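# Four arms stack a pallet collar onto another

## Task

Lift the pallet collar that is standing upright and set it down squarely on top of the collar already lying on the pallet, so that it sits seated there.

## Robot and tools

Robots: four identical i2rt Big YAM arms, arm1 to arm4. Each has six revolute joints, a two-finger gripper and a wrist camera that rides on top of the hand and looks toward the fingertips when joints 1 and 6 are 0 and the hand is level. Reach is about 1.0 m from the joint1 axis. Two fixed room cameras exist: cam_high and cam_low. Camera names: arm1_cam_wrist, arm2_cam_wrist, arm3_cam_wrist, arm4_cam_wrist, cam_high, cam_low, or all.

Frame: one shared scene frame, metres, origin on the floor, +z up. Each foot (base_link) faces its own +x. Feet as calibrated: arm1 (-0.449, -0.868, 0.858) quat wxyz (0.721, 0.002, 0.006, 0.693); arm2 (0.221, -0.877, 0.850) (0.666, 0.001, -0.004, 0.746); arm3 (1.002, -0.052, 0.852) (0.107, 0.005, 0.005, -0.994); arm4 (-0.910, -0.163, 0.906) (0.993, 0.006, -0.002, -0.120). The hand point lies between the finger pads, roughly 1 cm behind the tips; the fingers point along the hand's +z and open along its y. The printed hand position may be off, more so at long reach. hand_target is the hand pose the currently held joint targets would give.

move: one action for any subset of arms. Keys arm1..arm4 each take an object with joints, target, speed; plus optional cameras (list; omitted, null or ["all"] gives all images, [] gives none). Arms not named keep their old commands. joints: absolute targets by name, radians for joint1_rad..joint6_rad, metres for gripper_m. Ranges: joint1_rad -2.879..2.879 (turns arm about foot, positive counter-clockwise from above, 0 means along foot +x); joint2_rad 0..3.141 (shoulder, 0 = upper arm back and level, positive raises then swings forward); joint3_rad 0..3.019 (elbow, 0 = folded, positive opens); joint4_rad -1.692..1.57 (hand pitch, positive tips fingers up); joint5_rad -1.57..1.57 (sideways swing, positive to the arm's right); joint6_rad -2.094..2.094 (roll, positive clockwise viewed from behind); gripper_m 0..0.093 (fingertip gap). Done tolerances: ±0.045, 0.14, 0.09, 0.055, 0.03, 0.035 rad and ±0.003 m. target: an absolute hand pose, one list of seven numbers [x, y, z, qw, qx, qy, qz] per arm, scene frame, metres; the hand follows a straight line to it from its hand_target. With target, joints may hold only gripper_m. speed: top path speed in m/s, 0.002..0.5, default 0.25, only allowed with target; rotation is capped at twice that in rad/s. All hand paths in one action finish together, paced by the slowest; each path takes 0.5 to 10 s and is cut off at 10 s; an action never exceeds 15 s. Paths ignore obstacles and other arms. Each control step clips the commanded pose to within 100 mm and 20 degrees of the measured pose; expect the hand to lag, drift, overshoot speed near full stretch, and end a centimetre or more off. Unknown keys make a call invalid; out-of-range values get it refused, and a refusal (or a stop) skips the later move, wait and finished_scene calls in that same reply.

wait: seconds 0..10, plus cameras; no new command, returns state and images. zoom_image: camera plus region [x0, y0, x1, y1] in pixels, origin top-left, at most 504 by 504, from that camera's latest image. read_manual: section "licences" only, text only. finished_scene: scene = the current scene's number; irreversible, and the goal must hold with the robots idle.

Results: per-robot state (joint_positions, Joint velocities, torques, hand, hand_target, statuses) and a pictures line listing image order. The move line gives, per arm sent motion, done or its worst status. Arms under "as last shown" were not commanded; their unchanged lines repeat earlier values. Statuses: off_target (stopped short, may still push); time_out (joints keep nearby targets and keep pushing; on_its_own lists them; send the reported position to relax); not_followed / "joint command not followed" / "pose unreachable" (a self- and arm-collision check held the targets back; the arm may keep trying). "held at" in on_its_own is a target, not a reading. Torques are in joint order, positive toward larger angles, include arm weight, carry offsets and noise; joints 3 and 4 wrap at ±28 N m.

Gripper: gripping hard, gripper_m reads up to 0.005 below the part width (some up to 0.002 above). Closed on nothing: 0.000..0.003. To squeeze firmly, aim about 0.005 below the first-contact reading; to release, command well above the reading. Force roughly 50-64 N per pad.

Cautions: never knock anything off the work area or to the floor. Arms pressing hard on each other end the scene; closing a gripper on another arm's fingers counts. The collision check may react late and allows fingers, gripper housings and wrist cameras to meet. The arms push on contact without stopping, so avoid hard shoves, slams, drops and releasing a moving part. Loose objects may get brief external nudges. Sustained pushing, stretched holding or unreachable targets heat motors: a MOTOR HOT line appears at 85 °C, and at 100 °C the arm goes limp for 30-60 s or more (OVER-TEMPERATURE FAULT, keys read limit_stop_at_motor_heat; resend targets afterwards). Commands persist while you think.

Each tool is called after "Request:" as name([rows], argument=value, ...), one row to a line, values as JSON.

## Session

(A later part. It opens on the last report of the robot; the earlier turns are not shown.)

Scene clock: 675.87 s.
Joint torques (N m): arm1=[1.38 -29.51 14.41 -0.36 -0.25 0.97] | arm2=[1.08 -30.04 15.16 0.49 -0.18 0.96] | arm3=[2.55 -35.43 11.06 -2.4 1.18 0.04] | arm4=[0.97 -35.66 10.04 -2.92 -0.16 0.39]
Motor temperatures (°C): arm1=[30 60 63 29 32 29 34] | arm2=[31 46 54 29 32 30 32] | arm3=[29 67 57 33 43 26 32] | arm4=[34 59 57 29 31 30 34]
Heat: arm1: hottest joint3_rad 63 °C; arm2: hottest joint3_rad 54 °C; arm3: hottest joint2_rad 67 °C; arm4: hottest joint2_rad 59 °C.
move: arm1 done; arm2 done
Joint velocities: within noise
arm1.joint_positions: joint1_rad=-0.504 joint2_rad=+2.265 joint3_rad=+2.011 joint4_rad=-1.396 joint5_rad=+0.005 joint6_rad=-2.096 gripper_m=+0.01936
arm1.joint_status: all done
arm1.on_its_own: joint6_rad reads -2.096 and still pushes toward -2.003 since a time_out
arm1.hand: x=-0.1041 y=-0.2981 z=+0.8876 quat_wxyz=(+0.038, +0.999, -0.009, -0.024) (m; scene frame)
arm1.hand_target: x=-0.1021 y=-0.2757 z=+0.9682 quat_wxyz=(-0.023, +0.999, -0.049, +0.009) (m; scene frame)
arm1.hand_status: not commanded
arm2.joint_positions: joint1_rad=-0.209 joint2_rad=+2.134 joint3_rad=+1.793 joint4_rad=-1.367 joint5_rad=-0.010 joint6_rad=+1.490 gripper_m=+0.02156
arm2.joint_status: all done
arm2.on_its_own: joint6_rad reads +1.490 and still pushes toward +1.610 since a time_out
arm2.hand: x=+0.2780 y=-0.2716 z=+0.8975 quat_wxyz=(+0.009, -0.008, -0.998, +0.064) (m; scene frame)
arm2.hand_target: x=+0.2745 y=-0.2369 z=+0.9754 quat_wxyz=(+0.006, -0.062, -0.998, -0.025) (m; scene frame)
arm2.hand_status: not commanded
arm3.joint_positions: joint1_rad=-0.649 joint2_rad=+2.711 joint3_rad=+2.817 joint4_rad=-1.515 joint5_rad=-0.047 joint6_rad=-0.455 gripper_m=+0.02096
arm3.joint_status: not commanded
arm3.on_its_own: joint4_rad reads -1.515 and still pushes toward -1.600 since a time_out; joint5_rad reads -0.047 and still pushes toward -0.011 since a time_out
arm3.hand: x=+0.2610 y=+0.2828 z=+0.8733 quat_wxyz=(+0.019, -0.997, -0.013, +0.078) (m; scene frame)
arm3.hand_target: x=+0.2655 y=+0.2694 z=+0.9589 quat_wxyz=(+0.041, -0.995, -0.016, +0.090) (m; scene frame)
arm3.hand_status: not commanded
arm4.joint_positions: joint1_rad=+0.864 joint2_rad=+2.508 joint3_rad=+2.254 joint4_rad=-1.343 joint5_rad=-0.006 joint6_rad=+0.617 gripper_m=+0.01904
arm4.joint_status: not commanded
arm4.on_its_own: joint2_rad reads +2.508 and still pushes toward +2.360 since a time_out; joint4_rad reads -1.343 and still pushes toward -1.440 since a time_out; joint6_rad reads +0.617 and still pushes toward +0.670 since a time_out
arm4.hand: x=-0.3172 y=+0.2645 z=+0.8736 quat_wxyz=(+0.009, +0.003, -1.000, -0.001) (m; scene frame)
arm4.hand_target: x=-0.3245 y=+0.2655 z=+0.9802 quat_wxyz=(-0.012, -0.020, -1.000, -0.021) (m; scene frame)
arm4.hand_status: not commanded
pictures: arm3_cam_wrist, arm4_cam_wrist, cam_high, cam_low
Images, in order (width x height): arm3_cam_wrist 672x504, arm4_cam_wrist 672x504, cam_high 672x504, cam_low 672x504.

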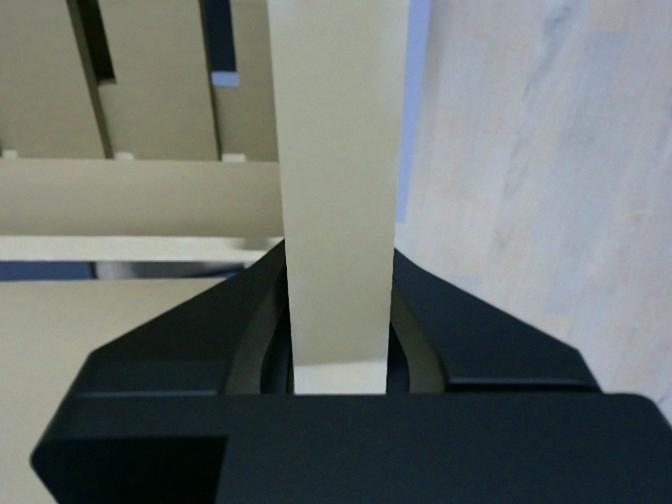

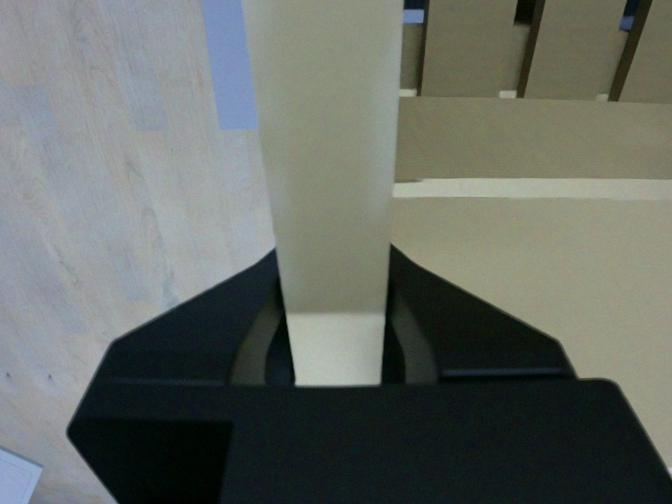

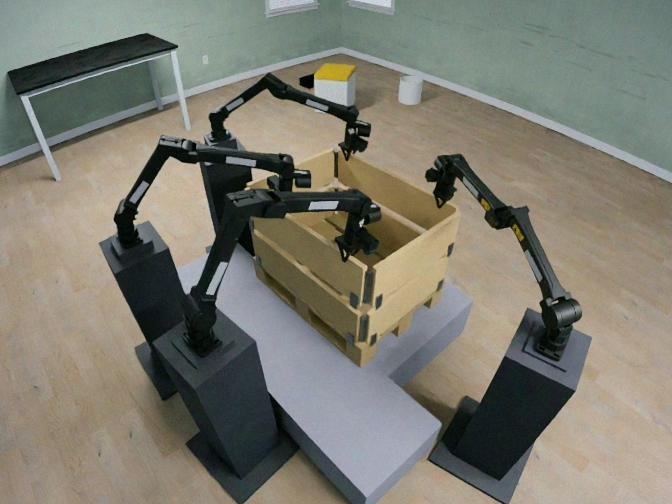

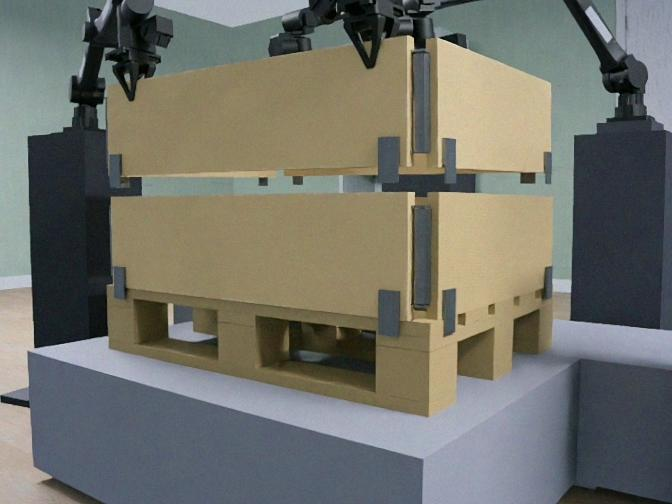

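Request:
move(arm3={"joints":{"joint1_rad":-0.64,"joint2_rad":2.65,"joint3_rad":2.93,"joint4_rad":-1.58}}, arm4={"joints":{"joint1_rad":0.90,"joint2_rad":2.34,"joint3_rad":2.18}}, cameras=["cam_high","cam_low","arm4_cam_wrist","arm3_cam_wrist"])

Request:
zoom_image(camera="cam_high", region=[230, 200, 480, 370])

Request:
zoom_image(camera="cam_low", region=[360, 100, 600, 350])

Request:
zoom_image(camera="cam_low", region=[80, 100, 320, 350])

Scene clock: 683.57 s.
Joint torques (N m): arm1=[1.32 -29.51 14.39 -0.28 -0.26 0.97] | arm2=[0.97 -30.04 15.23 0.49 -0.18 0.96] | arm3=[1.67 -33.49 15.73 -1.87 1.17 0.04] | arm4=[3.25 -34.84 7.45 -3.55 -0.15 0.4]
Motor temperatures (°C): arm1=[30 60 63 29 32 29 34] | arm2=[31 46 55 29 32 30 32] | arm3=[29 68 58 33 42 26 32] | arm4=[34 60 56 29 30 30 34]
Heat: arm1: hottest joint3_rad 63 °C; arm2: hottest joint3_rad 55 °C; arm3: hottest joint2_rad 68 °C; arm4: hottest joint2_rad 60 °C.
move: arm3 time_out; arm4 done
Joint velocities: within noise
arm1.joint_positions: joint1_rad=-0.504 joint2_rad=+2.265 joint3_rad=+2.011 joint4_rad=-1.404 joint5_rad=+0.005 joint6_rad=-2.096 gripper_m=+0.01936
arm1.joint_status: not commanded
arm1.on_its_own: joint6_rad reads -2.096 and still pushes toward -2.003 since a time_out
arm1.hand: x=-0.1051 y=-0.2997 z=+0.8878 quat_wxyz=(+0.042, +0.999, -0.009, -0.026) (m; scene frame)
arm1.hand_target: x=-0.1029 y=-0.2768 z=+0.9682 quat_wxyz=(-0.021, +0.999, -0.049, +0.007) (m; scene frame)
arm1.hand_status: not commanded
arm2: as last shown
arm2.on_its_own: joint6_rad reads +1.490 and still pushes toward +1.610 since a time_out
arm2.hand: x=+0.2780 y=-0.2719 z=+0.8972 quat_wxyz=(+0.009, -0.008, -0.998, +0.064) (m; scene frame)
arm2.hand_target: x=+0.2745 y=-0.2369 z=+0.9755 quat_wxyz=(+0.006, -0.062, -0.998, -0.025) (m; scene frame)
arm3.joint_positions: joint1_rad=-0.648 joint2_rad=+2.727 joint3_rad=+2.848 joint4_rad=-1.509 joint5_rad=-0.045 joint6_rad=-0.455 gripper_m=+0.02103
arm3.joint_status: joint4_rad time_out (moved +0.006 of -0.065); the others done
arm3.on_its_own: joint4_rad reads -1.509 and still pushes toward -1.580 since a time_out; joint5_rad reads -0.045 and still pushes toward -0.011 since a time_out
arm3.hand: x=+0.2553 y=+0.2850 z=+0.8745 quat_wxyz=(+0.024, -0.996, -0.013, +0.088) (m; scene frame)
arm3.hand_target: x=+0.2532 y=+0.2836 z=+0.9669 quat_wxyz=(+0.057, -0.991, -0.011, +0.121) (m; scene frame)
arm3.hand_status: not commanded
arm4.joint_positions: joint1_rad=+0.867 joint2_rad=+2.479 joint3_rad=+2.203 joint4_rad=-1.324 joint5_rad=-0.006 joint6_rad=+0.617 gripper_m=+0.01904
arm4.joint_status: all done
arm4.on_its_own: joint4_rad reads -1.324 and still pushes toward -1.440 since a time_out; joint6_rad reads +0.617 and still pushes toward +0.670 since a time_out
arm4.hand: x=-0.3253 y=+0.2617 z=+0.8751 quat_wxyz=(+0.011, +0.005, -1.000, +0.000) (m; scene frame)
arm4.hand_target: x=-0.3547 y=+0.2695 z=+0.9639 quat_wxyz=(+0.011, -0.005, -1.000, -0.003) (m; scene frame)
arm4.hand_status: not commanded
pictures: arm3_cam_wrist, arm4_cam_wrist, cam_high, cam_low
Images, in order (width x height): arm3_cam_wrist 672x504, arm4_cam_wrist 672x504, cam_high 672x504, cam_low 672x504.

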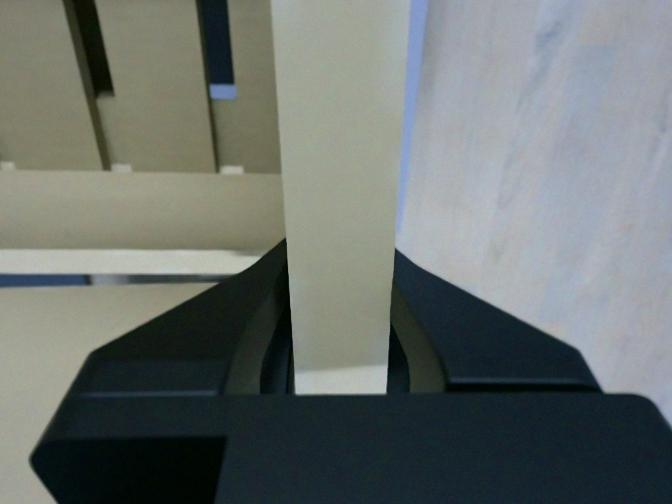

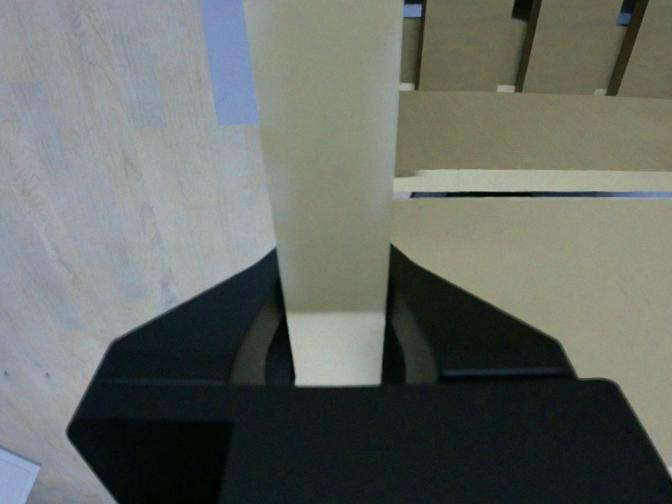

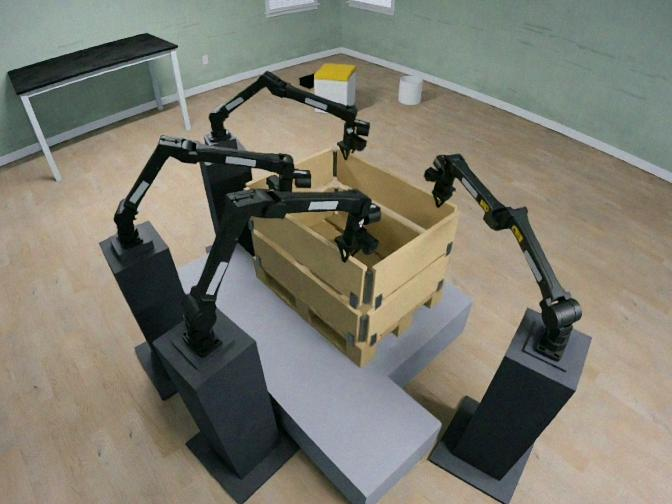

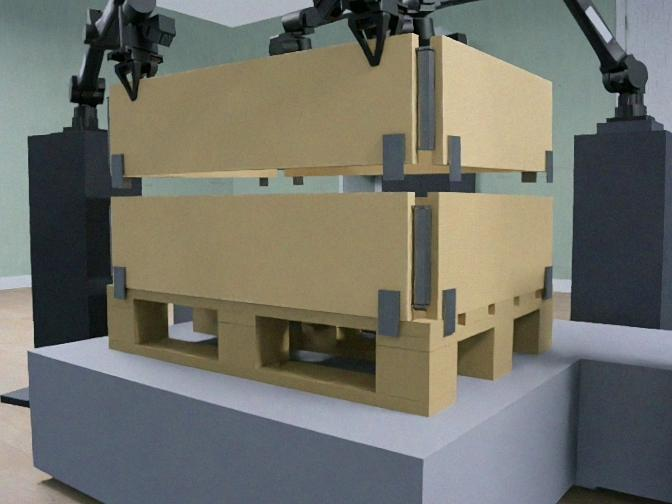

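Scaled by 2.016 from the camera's 672x504 image, which has a finer 960x720 frame.

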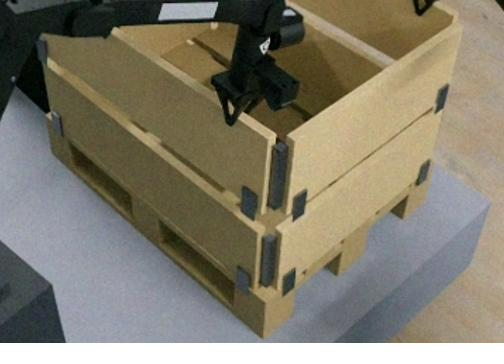

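Scaled by 2.016 from the camera's 672x504 image, which has a finer 960x720 frame.

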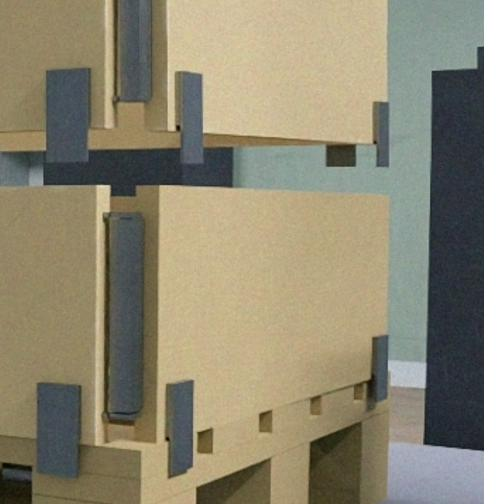

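Scaled by 2.016 from the camera's 672x504 image, which has a finer 960x720 frame.

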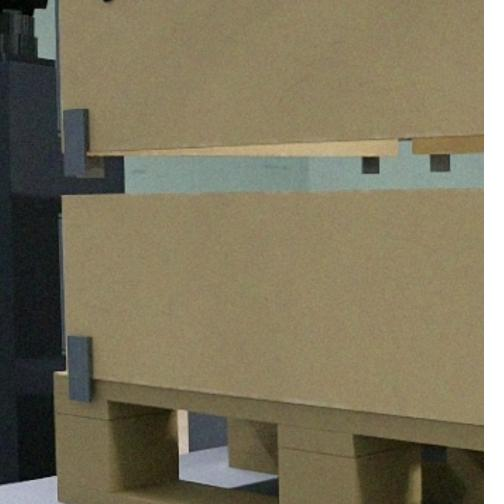

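Request:
move(arm1={"joints":{"joint2_rad":2.21}}, arm2={"joints":{"joint2_rad":2.10}}, arm3={"joints":{"joint2_rad":2.69}}, arm4={"joints":{"joint2_rad":2.40}}, cameras=["cam_high","cam_low","arm4_cam_wrist","arm3_cam_wrist"])

Request:
zoom_image(camera="cam_high", region=[230, 200, 480, 370])

Request:
zoom_image(camera="cam_low", region=[360, 100, 600, 350])

Request:
zoom_image(camera="cam_low", region=[80, 100, 320, 350])

Scene clock: 690.30 s.
Joint torques (N m): arm1=[1.38 -27.4 14.35 -0.27 -0.27 0.97] | arm2=[0.97 -27.81 15.1 0.42 -0.18 0.96] | arm3=[1.49 -32.67 14.58 -2.22 1.23 0.02] | arm4=[3.14 -31.38 7.76 -3.69 -0.14 0.4]
Motor temperatures (°C): arm1=[30 60 62 29 32 29 34] | arm2=[31 46 55 29 32 30 32] | arm3=[29 67 58 33 41 26 32] | arm4=[34 59 56 29 30 30 34]
Heat: arm1: hottest joint3_rad 62 °C; arm2: hottest joint3_rad 55 °C; arm3: hottest joint2_rad 67 °C; arm4: hottest joint2_rad 59 °C.
move: arm1 done; arm2 done; arm3 done; arm4 done
Joint velocities: within noise
arm1.joint_positions: joint1_rad=-0.504 joint2_rad=+2.278 joint3_rad=+2.011 joint4_rad=-1.406 joint5_rad=+0.005 joint6_rad=-2.096 gripper_m=+0.01936
arm1.joint_status: all done
arm1.on_its_own: joint6_rad reads -2.096 and still pushes toward -2.003 since a time_out
arm1.hand: x=-0.1060 y=-0.3011 z=+0.8797 quat_wxyz=(+0.048, +0.998, -0.008, -0.029) (m; scene frame)
arm1.hand_target: x=-0.1039 y=-0.2781 z=+0.9417 quat_wxyz=(-0.003, +0.999, -0.049, -0.002) (m; scene frame)
arm1.hand_status: not commanded
arm2.joint_positions: joint1_rad=-0.209 joint2_rad=+2.156 joint3_rad=+1.793 joint4_rad=-1.367 joint5_rad=-0.010 joint6_rad=+1.490 gripper_m=+0.02155
arm2.joint_status: all done
arm2.on_its_own: joint6_rad reads +1.490 and still pushes toward +1.610 since a time_out
arm2.hand: x=+0.2778 y=-0.2739 z=+0.8843 quat_wxyz=(+0.010, -0.008, -0.997, +0.075) (m; scene frame)
arm2.hand_target: x=+0.2745 y=-0.2379 z=+0.9445 quat_wxyz=(+0.006, -0.063, -0.998, +0.000) (m; scene frame)
arm2.hand_status: not commanded
arm3.joint_positions: joint1_rad=-0.645 joint2_rad=+2.756 joint3_rad=+2.862 joint4_rad=-1.500 joint5_rad=-0.048 joint6_rad=-0.449 gripper_m=+0.02109
arm3.joint_status: all done
arm3.on_its_own: joint4_rad reads -1.500 and still pushes toward -1.580 since a time_out; joint5_rad reads -0.048 and still pushes toward -0.011 since a time_out
arm3.hand: x=+0.2527 y=+0.2831 z=+0.8572 quat_wxyz=(+0.021, -0.996, -0.012, +0.086) (m; scene frame)
arm3.hand_target: x=+0.2544 y=+0.2833 z=+0.9348 quat_wxyz=(+0.047, -0.993, -0.009, +0.103) (m; scene frame)
arm3.hand_status: not commanded
arm4.joint_positions: joint1_rad=+0.868 joint2_rad=+2.492 joint3_rad=+2.198 joint4_rad=-1.321 joint5_rad=-0.007 joint6_rad=+0.617 gripper_m=+0.01905
arm4.joint_status: all done
arm4.on_its_own: joint4_rad reads -1.321 and still pushes toward -1.440 since a time_out; joint6_rad reads +0.617 and still pushes toward +0.670 since a time_out
arm4.hand: x=-0.3284 y=+0.2609 z=+0.8647 quat_wxyz=(+0.017, +0.006, -1.000, +0.004) (m; scene frame)
arm4.hand_target: x=-0.3597 y=+0.2662 z=+0.9230 quat_wxyz=(+0.035, -0.005, -0.999, +0.016) (m; scene frame)
arm4.hand_status: not commanded
pictures: arm3_cam_wrist, arm4_cam_wrist, cam_high, cam_low
Images, in order (width x height): arm3_cam_wrist 672x504, arm4_cam_wrist 672x504, cam_high 672x504, cam_low 672x504.

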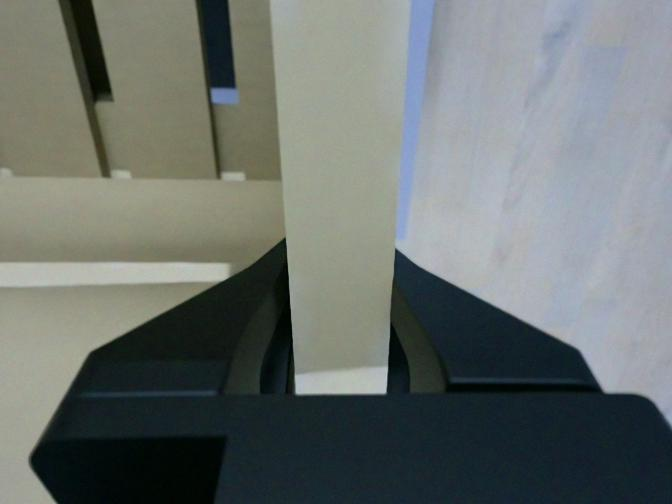

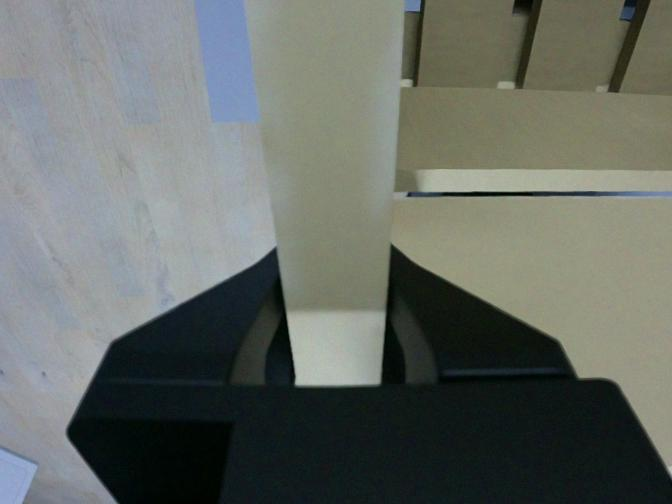

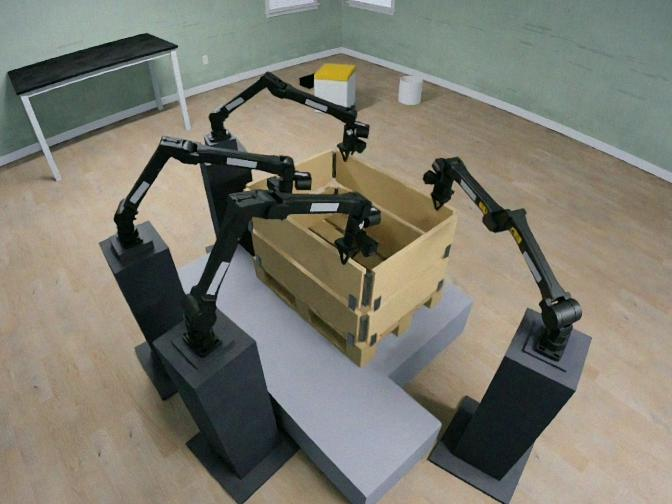

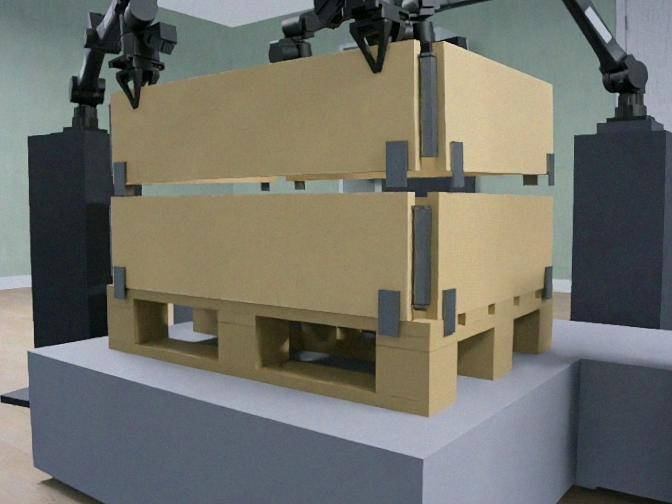

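Scaled by 2.016 from the camera's 672x504 image, which has a finer 960x720 frame.

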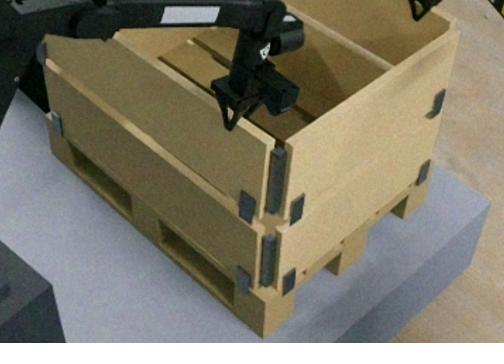

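Scaled by 2.016 from the camera's 672x504 image, which has a finer 960x720 frame.

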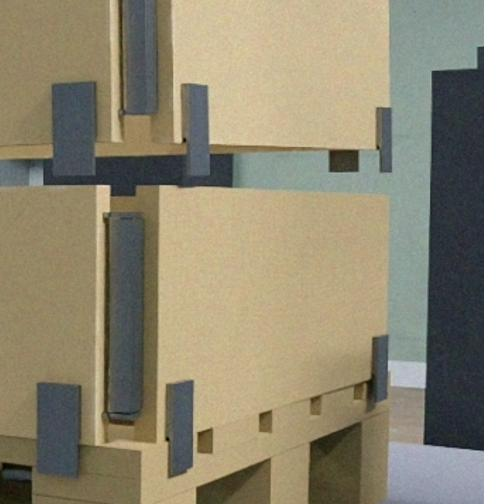

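Scaled by 2.016 from the camera's 672x504 image, which has a finer 960x720 frame.

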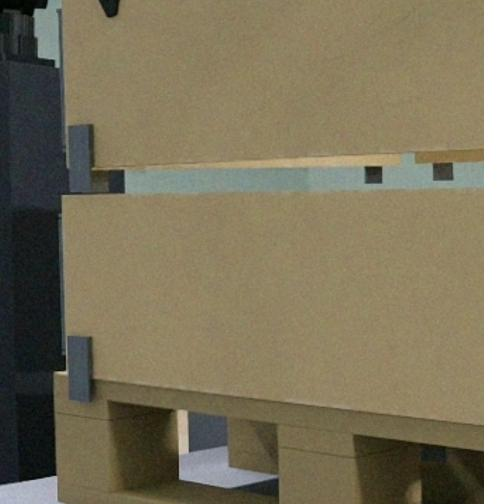

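Request:
move(arm1={"joints":{"joint2_rad":2.25}}, arm2={"joints":{"joint2_rad":2.14}}, arm3={"joints":{"joint1_rad":-0.67,"joint2_rad":2.72}}, arm4={"joints":{"joint2_rad":2.44,"joint3_rad":2.21}}, cameras=["cam_high","cam_low","arm4_cam_wrist","arm3_cam_wrist"])

Request:
zoom_image(camera="cam_high", region=[230, 200, 480, 370])

Request:
zoom_image(camera="cam_low", region=[360, 100, 600, 350])

Request:
zoom_image(camera="cam_low", region=[80, 100, 320, 350])

Scene clock: 696.47 s.
Joint torques (N m): arm1=[1.55 -26.29 14.23 -0.4 -0.15 0.97] | arm2=[1.14 -27.63 14.95 0.12 -0.19 0.96] | arm3=[-0.85 -31.97 13.96 -2.37 1.2 0.03] | arm4=[3.08 -29.57 9.8 -3.93 -0.05 0.41]
Motor temperatures (°C): arm1=[30 59 62 29 31 29 34] | arm2=[31 48 55 29 32 30 32] | arm3=[28 69 61 33 41 26 32] | arm4=[34 59 55 29 30 30 34]
Heat: arm1: hottest joint3_rad 62 °C; arm2: hottest joint3_rad 55 °C; arm3: hottest joint2_rad 69 °C; arm4: hottest joint2_rad 59 °C.
move: arm1 done; arm2 done; arm3 done; arm4 done
Joint velocities: within noise
arm1.joint_positions: joint1_rad=-0.504 joint2_rad=+2.304 joint3_rad=+2.011 joint4_rad=-1.392 joint5_rad=+0.002 joint6_rad=-2.096 gripper_m=+0.01936
arm1.joint_status: all done
arm1.on_its_own: joint6_rad reads -2.096 and still pushes toward -2.003 since a time_out
arm1.hand: x=-0.1064 y=-0.3006 z=+0.8622 quat_wxyz=(+0.052, +0.998, -0.009, -0.034) (m; scene frame)
arm1.hand_target: x=-0.1037 y=-0.2775 z=+0.9151 quat_wxyz=(+0.010, +0.999, -0.049, -0.009) (m; scene frame)
arm1.hand_status: not commanded
arm2.joint_positions: joint1_rad=-0.209 joint2_rad=+2.191 joint3_rad=+1.793 joint4_rad=-1.347 joint5_rad=-0.009 joint6_rad=+1.490 gripper_m=+0.02184
arm2.joint_status: all done
arm2.on_its_own: joint6_rad reads +1.490 and still pushes toward +1.610 since a time_out
arm2.hand: x=+0.2783 y=-0.2728 z=+0.8632 quat_wxyz=(+0.010, -0.008, -0.996, +0.083) (m; scene frame)
arm2.hand_target: x=+0.2749 y=-0.2370 z=+0.9197 quat_wxyz=(+0.006, -0.063, -0.998, +0.014) (m; scene frame)
arm2.hand_status: not commanded
arm3.joint_positions: joint1_rad=-0.646 joint2_rad=+2.778 joint3_rad=+2.870 joint4_rad=-1.495 joint5_rad=-0.047 joint6_rad=-0.449 gripper_m=+0.02109
arm3.joint_status: all done
arm3.on_its_own: joint4_rad reads -1.495 and still pushes toward -1.580 since a time_out; joint5_rad reads -0.047 and still pushes toward -0.011 since a time_out
arm3.hand: x=+0.2534 y=+0.2844 z=+0.8434 quat_wxyz=(+0.020, -0.996, -0.011, +0.081) (m; scene frame)
arm3.hand_target: x=+0.2664 y=+0.3051 z=+0.9116 quat_wxyz=(+0.043, -0.995, +0.006, +0.089) (m; scene frame)
arm3.hand_status: not commanded
arm4.joint_positions: joint1_rad=+0.868 joint2_rad=+2.508 joint3_rad=+2.205 joint4_rad=-1.314 joint5_rad=-0.009 joint6_rad=+0.617 gripper_m=+0.01905
arm4.joint_status: all done
arm4.on_its_own: joint4_rad reads -1.314 and still pushes toward -1.440 since a time_out; joint6_rad reads +0.617 and still pushes toward +0.670 since a time_out
arm4.hand: x=-0.3275 y=+0.2619 z=+0.8554 quat_wxyz=(+0.018, +0.006, -1.000, +0.004) (m; scene frame)
arm4.hand_target: x=-0.3557 y=+0.2693 z=+0.9063 quat_wxyz=(+0.039, -0.005, -0.999, +0.019) (m; scene frame)
arm4.hand_status: not commanded
pictures: arm3_cam_wrist, arm4_cam_wrist, cam_high, cam_low
Images, in order (width x height): arm3_cam_wrist 672x504, arm4_cam_wrist 672x504, cam_high 672x504, cam_low 672x504.

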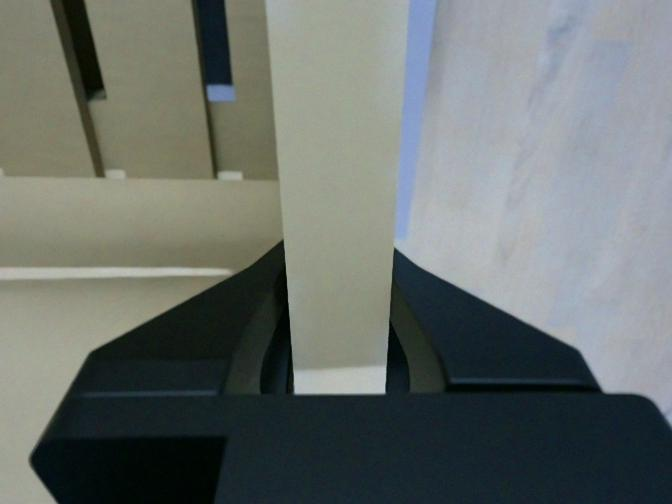

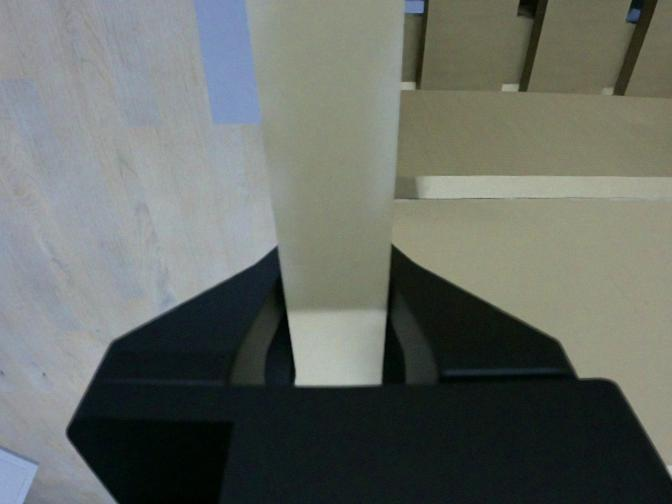

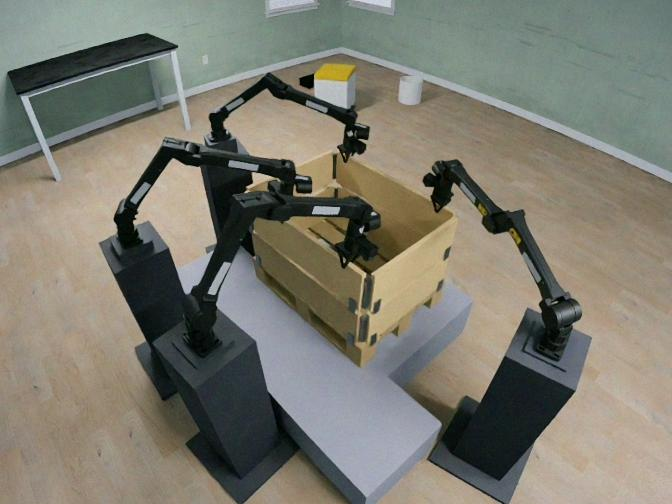

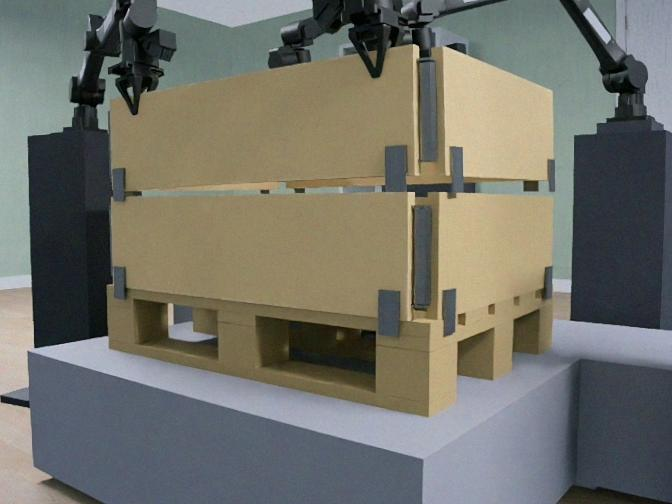

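Scaled by 2.016 from the camera's 672x504 image, which has a finer 960x720 frame.

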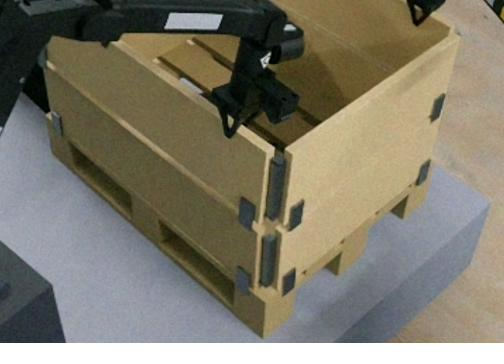

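Scaled by 2.016 from the camera's 672x504 image, which has a finer 960x720 frame.

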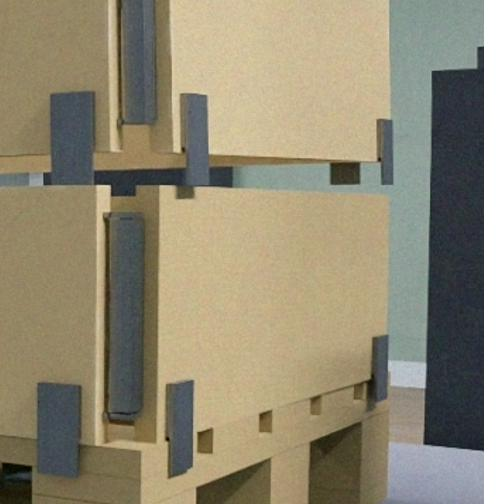

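Scaled by 2.016 from the camera's 672x504 image, which has a finer 960x720 frame.

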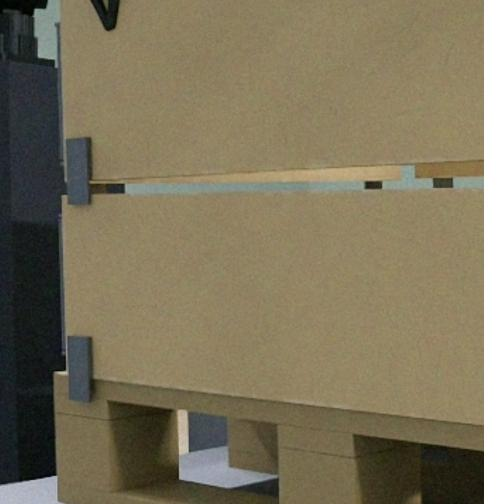

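Request:
move(arm1={"joints":{"joint2_rad":2.28}}, arm2={"joints":{"joint2_rad":2.165}}, arm3={"joints":{"joint2_rad":2.735}}, arm4={"joints":{"joint2_rad":2.48}}, cameras=["cam_high","cam_low","arm4_cam_wrist","arm3_cam_wrist"])

Request:
zoom_image(camera="cam_high", region=[230, 200, 480, 370])

Request:
zoom_image(camera="cam_low", region=[360, 100, 600, 350])

Request:
zoom_image(camera="cam_low", region=[80, 100, 320, 350])

Scene clock: 703.47 s.
Joint torques (N m): arm1=[1.38 -24.94 14.17 -0.44 -0.14 0.97] | arm2=[0.91 -26.75 14.9 -0.09 -0.2 0.96] | arm3=[-0.79 -31.15 13.96 -2.39 1.06 0.03] | arm4=[3.19 -27.16 9.16 -3.92 -0.05 0.42]
Motor temperatures (°C): arm1=[30 61 62 29 31 29 34] | arm2=[31 47 55 29 32 30 32] | arm3=[28 68 60 33 41 26 32] | arm4=[34 60 54 29 30 30 34]
Heat: arm1: hottest joint3_rad 62 °C; arm2: hottest joint3_rad 55 °C; arm3: hottest joint2_rad 68 °C; arm4: hottest joint2_rad 60 °C.
move: arm1 done; arm2 done; arm3 done; arm4 done
Joint velocities: within noise
arm1.joint_positions: joint1_rad=-0.504 joint2_rad=+2.314 joint3_rad=+2.011 joint4_rad=-1.390 joint5_rad=-0.005 joint6_rad=-2.096 gripper_m=+0.01936
arm1.joint_status: all done
arm1.on_its_own: joint6_rad reads -2.096 and still pushes toward -2.003 since a time_out
arm1.hand: x=-0.1078 y=-0.3008 z=+0.8559 quat_wxyz=(+0.054, +0.998, -0.009, -0.039) (m; scene frame)
arm1.hand_target: x=-0.1058 y=-0.2790 z=+0.8955 quat_wxyz=(+0.021, +0.998, -0.049, -0.018) (m; scene frame)
arm1.hand_status: not commanded
arm2.joint_positions: joint1_rad=-0.208 joint2_rad=+2.205 joint3_rad=+1.793 joint4_rad=-1.342 joint5_rad=-0.009 joint6_rad=+1.490 gripper_m=+0.02209
arm2.joint_status: all done
arm2.on_its_own: joint6_rad reads +1.490 and still pushes toward +1.610 since a time_out
arm2.hand: x=+0.2780 y=-0.2733 z=+0.8550 quat_wxyz=(+0.011, -0.008, -0.996, +0.087) (m; scene frame)
arm2.hand_target: x=+0.2748 y=-0.2388 z=+0.9042 quat_wxyz=(+0.006, -0.063, -0.998, +0.027) (m; scene frame)
arm2.hand_status: not commanded
arm3.joint_positions: joint1_rad=-0.646 joint2_rad=+2.784 joint3_rad=+2.870 joint4_rad=-1.497 joint5_rad=-0.042 joint6_rad=-0.449 gripper_m=+0.02102
arm3.joint_status: all done
arm3.on_its_own: joint4_rad reads -1.497 and still pushes toward -1.580 since a time_out; joint5_rad reads -0.042 and still pushes toward -0.011 since a time_out
arm3.hand: x=+0.2548 y=+0.2846 z=+0.8387 quat_wxyz=(+0.020, -0.997, -0.011, +0.077) (m; scene frame)
arm3.hand_target: x=+0.2680 y=+0.3047 z=+0.8991 quat_wxyz=(+0.040, -0.996, +0.006, +0.082) (m; scene frame)
arm3.hand_status: not commanded
arm4.joint_positions: joint1_rad=+0.868 joint2_rad=+2.515 joint3_rad=+2.212 joint4_rad=-1.314 joint5_rad=-0.010 joint6_rad=+0.616 gripper_m=+0.01905
arm4.joint_status: all done
arm4.on_its_own: joint4_rad reads -1.314 and still pushes toward -1.440 since a time_out; joint6_rad reads +0.616 and still pushes toward +0.670 since a time_out
arm4.hand: x=-0.3267 y=+0.2629 z=+0.8533 quat_wxyz=(+0.018, +0.006, -1.000, +0.003) (m; scene frame)
arm4.hand_target: x=-0.3605 y=+0.2661 z=+0.8792 quat_wxyz=(+0.055, -0.005, -0.998, +0.031) (m; scene frame)
arm4.hand_status: not commanded
pictures: arm3_cam_wrist, arm4_cam_wrist, cam_high, cam_low
Images, in order (width x height): arm3_cam_wrist 672x504, arm4_cam_wrist 672x504, cam_high 672x504, cam_low 672x504.

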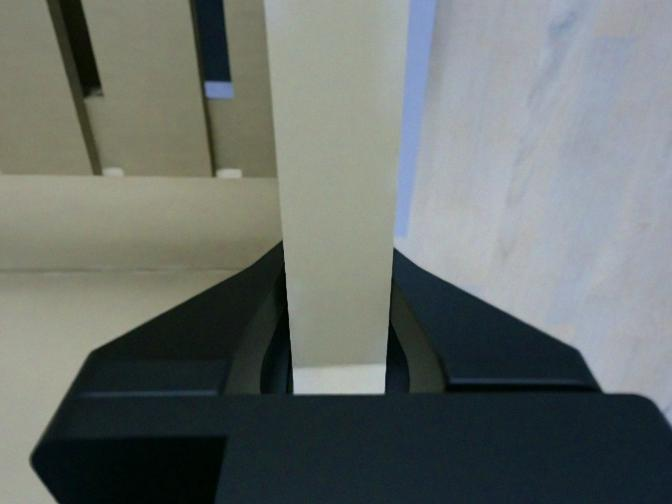

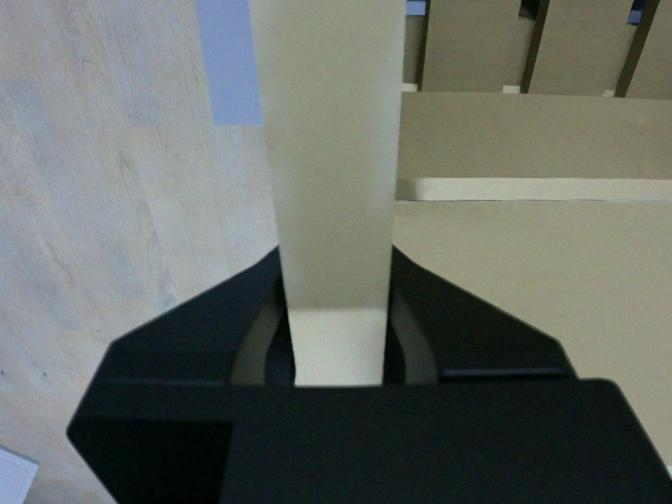

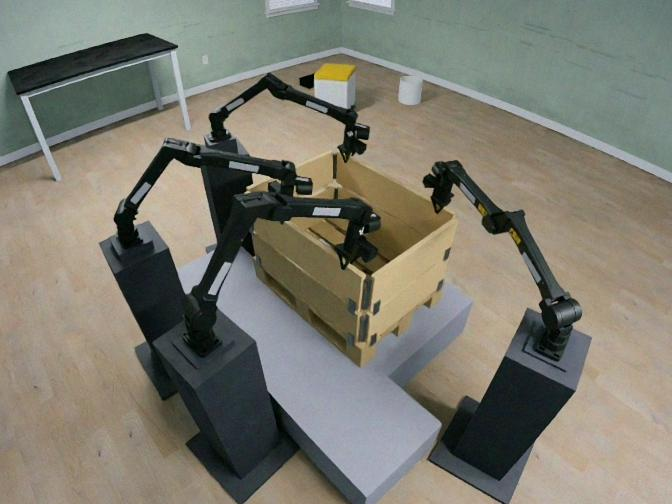

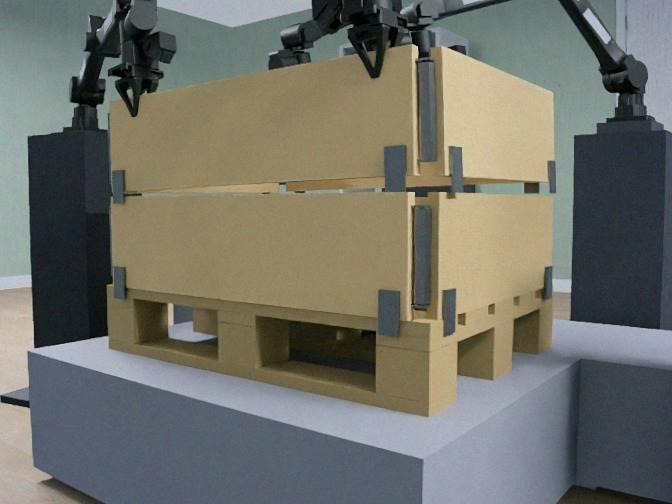

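Scaled by 2.016 from the camera's 672x504 image, which has a finer 960x720 frame.

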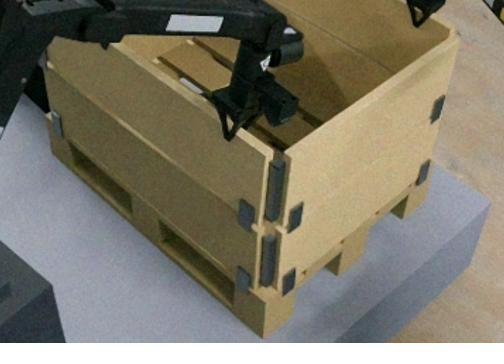

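Scaled by 2.016 from the camera's 672x504 image, which has a finer 960x720 frame.

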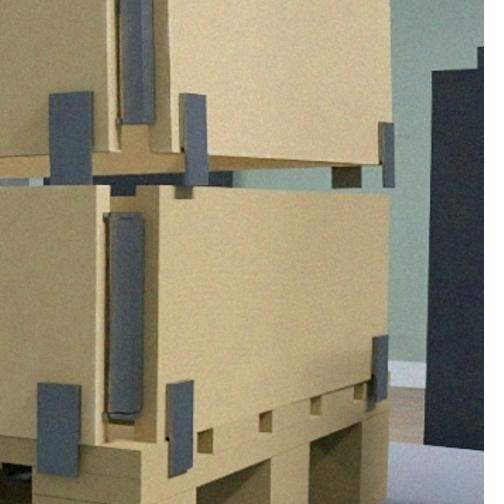

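Scaled by 2.016 from the camera's 672x504 image, which has a finer 960x720 frame.

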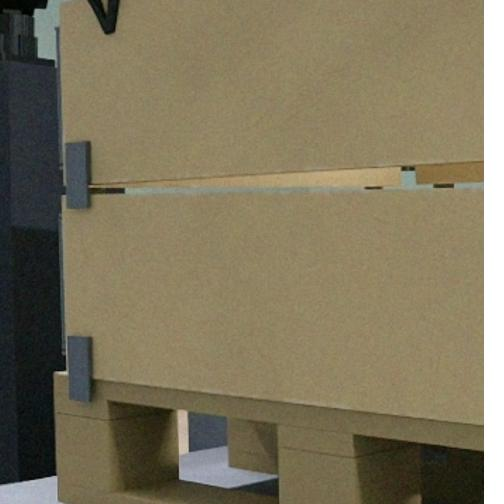

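Request:
move(arm4={"joints":{"joint1_rad":0.985,"joint2_rad":2.41,"joint3_rad":2.25}}, cameras=["cam_high","cam_low","arm4_cam_wrist"])

Request:
zoom_image(camera="cam_low", region=[360, 100, 600, 350])

Request:
zoom_image(camera="cam_low", region=[80, 100, 320, 350])

Scene clock: 710.50 s.
Joint torques (N m): arm1=[1.32 -25.29 14.17 -0.79 -0.05 0.97] | arm2=[0.62 -26.93 14.89 -0.14 -0.2 0.95] | arm3=[-0.85 -31.5 13.78 -2.54 1.02 -0.04] | arm4=[9.47 -32.67 11.78 -3.99 -0.36 0.4]
Motor temperatures (°C): arm1=[30 61 61 29 31 29 34] | arm2=[31 47 55 29 31 31 32] | arm3=[28 68 60 33 40 26 32] | arm4=[34 60 53 30 30 30 34]
Heat: arm1: hottest joint2_rad 61 °C; arm2: hottest joint3_rad 55 °C; arm3: hottest joint2_rad 68 °C; arm4: hottest joint2_rad 60 °C.
move: arm4 time_out
Joint velocities: within noise
arm1.joint_positions: joint1_rad=-0.504 joint2_rad=+2.318 joint3_rad=+2.011 joint4_rad=-1.383 joint5_rad=-0.012 joint6_rad=-2.096 gripper_m=+0.01936
arm1.joint_status: not commanded
arm1.on_its_own: joint6_rad reads -2.096 and still pushes toward -2.003 since a time_out
arm1.hand: x=-0.1083 y=-0.2989 z=+0.8532 quat_wxyz=(+0.051, +0.998, -0.009, -0.041) (m; scene frame)
arm1.hand_target: x=-0.1067 y=-0.2787 z=+0.8955 quat_wxyz=(+0.021, +0.998, -0.049, -0.020) (m; scene frame)
arm1.hand_status: not commanded
arm2.joint_positions: joint1_rad=-0.205 joint2_rad=+2.207 joint3_rad=+1.793 joint4_rad=-1.341 joint5_rad=-0.009 joint6_rad=+1.491 gripper_m=+0.02209
arm2.joint_status: not commanded
arm2.on_its_own: joint6_rad reads +1.491 and still pushes toward +1.610 since a time_out
arm2.hand: x=+0.2757 y=-0.2730 z=+0.8536 quat_wxyz=(+0.010, -0.006, -0.996, +0.088) (m; scene frame)
arm2.hand_target: x=+0.2747 y=-0.2386 z=+0.9042 quat_wxyz=(+0.006, -0.063, -0.998, +0.027) (m; scene frame)
arm2.hand_status: not commanded
arm3.joint_positions: joint1_rad=-0.646 joint2_rad=+2.787 joint3_rad=+2.873 joint4_rad=-1.491 joint5_rad=-0.040 joint6_rad=-0.442 gripper_m=+0.02101
arm3.joint_status: not commanded
arm3.on_its_own: joint4_rad reads -1.491 and still pushes toward -1.580 since a time_out
arm3.hand: x=+0.2535 y=+0.2855 z=+0.8374 quat_wxyz=(+0.022, -0.997, -0.008, +0.079) (m; scene frame)
arm3.hand_target: x=+0.2677 y=+0.3049 z=+0.8992 quat_wxyz=(+0.040, -0.996, +0.006, +0.082) (m; scene frame)
arm3.hand_status: not commanded
arm4.joint_positions: joint1_rad=+0.882 joint2_rad=+2.518 joint3_rad=+2.222 joint4_rad=-1.312 joint5_rad=-0.001 joint6_rad=+0.617 gripper_m=+0.01905
arm4.joint_status: joint1_rad time_out (moved +0.013 of +0.117); the others done
arm4.on_its_own: joint1_rad reads +0.882 and still pushes toward +0.985 since a time_out; joint4_rad reads -1.312 and still pushes toward -1.440 since a time_out; joint6_rad reads +0.617 and still pushes toward +0.670 since a time_out
arm4.hand: x=-0.3289 y=+0.2713 z=+0.8543 quat_wxyz=(+0.013, +0.012, -1.000, +0.005) (m; scene frame)
arm4.hand_target: x=-0.3826 y=+0.3256 z=+0.9419 quat_wxyz=(+0.011, +0.037, -0.999, -0.002) (m; scene frame)
arm4.hand_status: not commanded
pictures: arm4_cam_wrist, cam_high, cam_low
Images, in order (width x height): arm4_cam_wrist 672x504, cam_high 672x504, cam_low 672x504.

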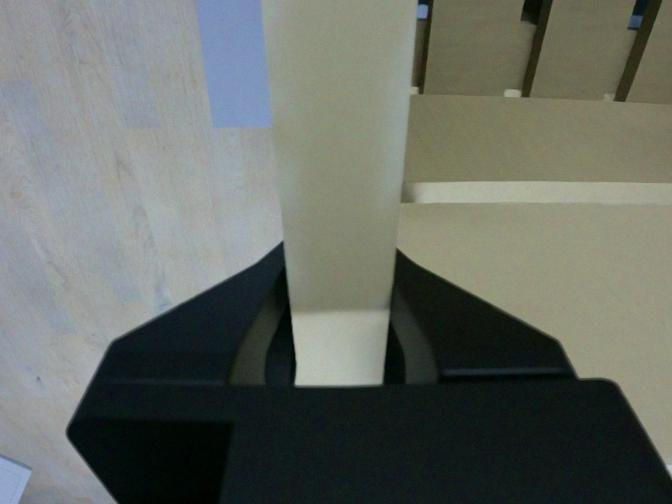

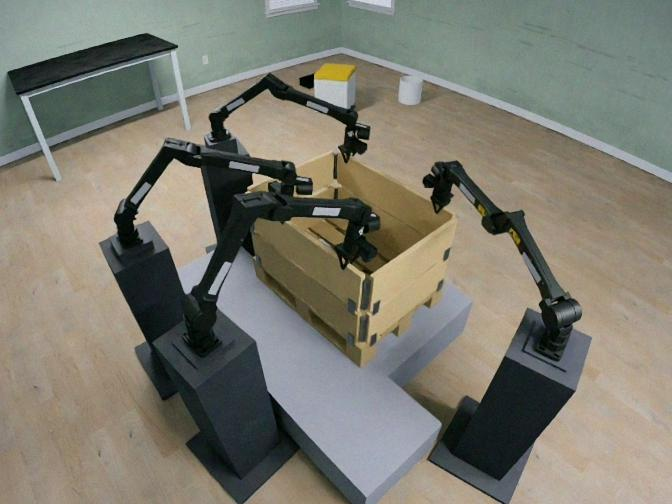

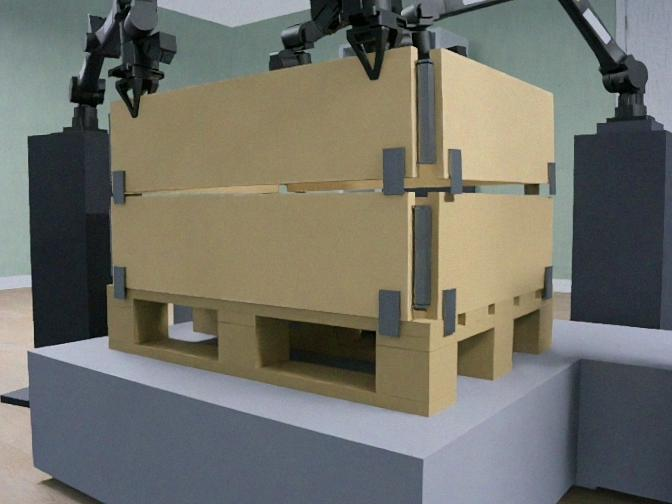

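Scaled by 2.016 from the camera's 672x504 image, which has a finer 960x720 frame.

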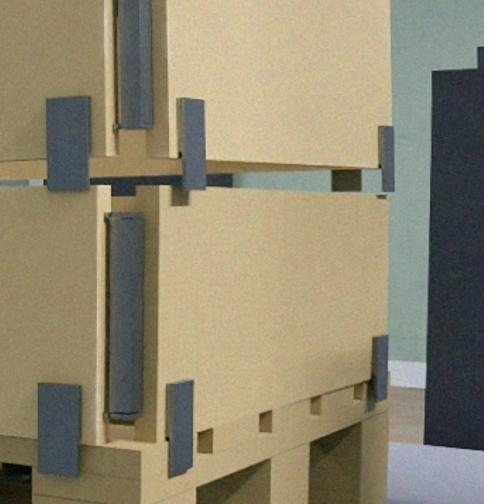

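Scaled by 2.016 from the camera's 672x504 image, which has a finer 960x720 frame.

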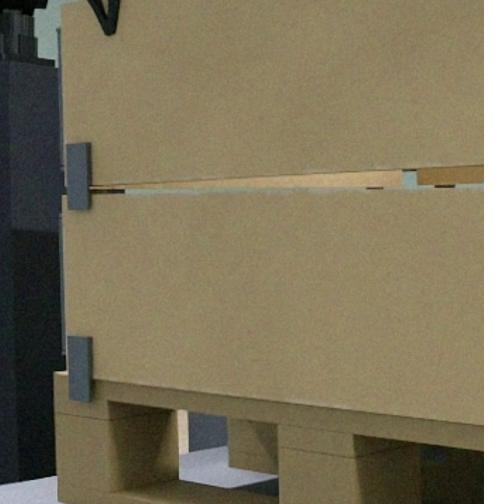

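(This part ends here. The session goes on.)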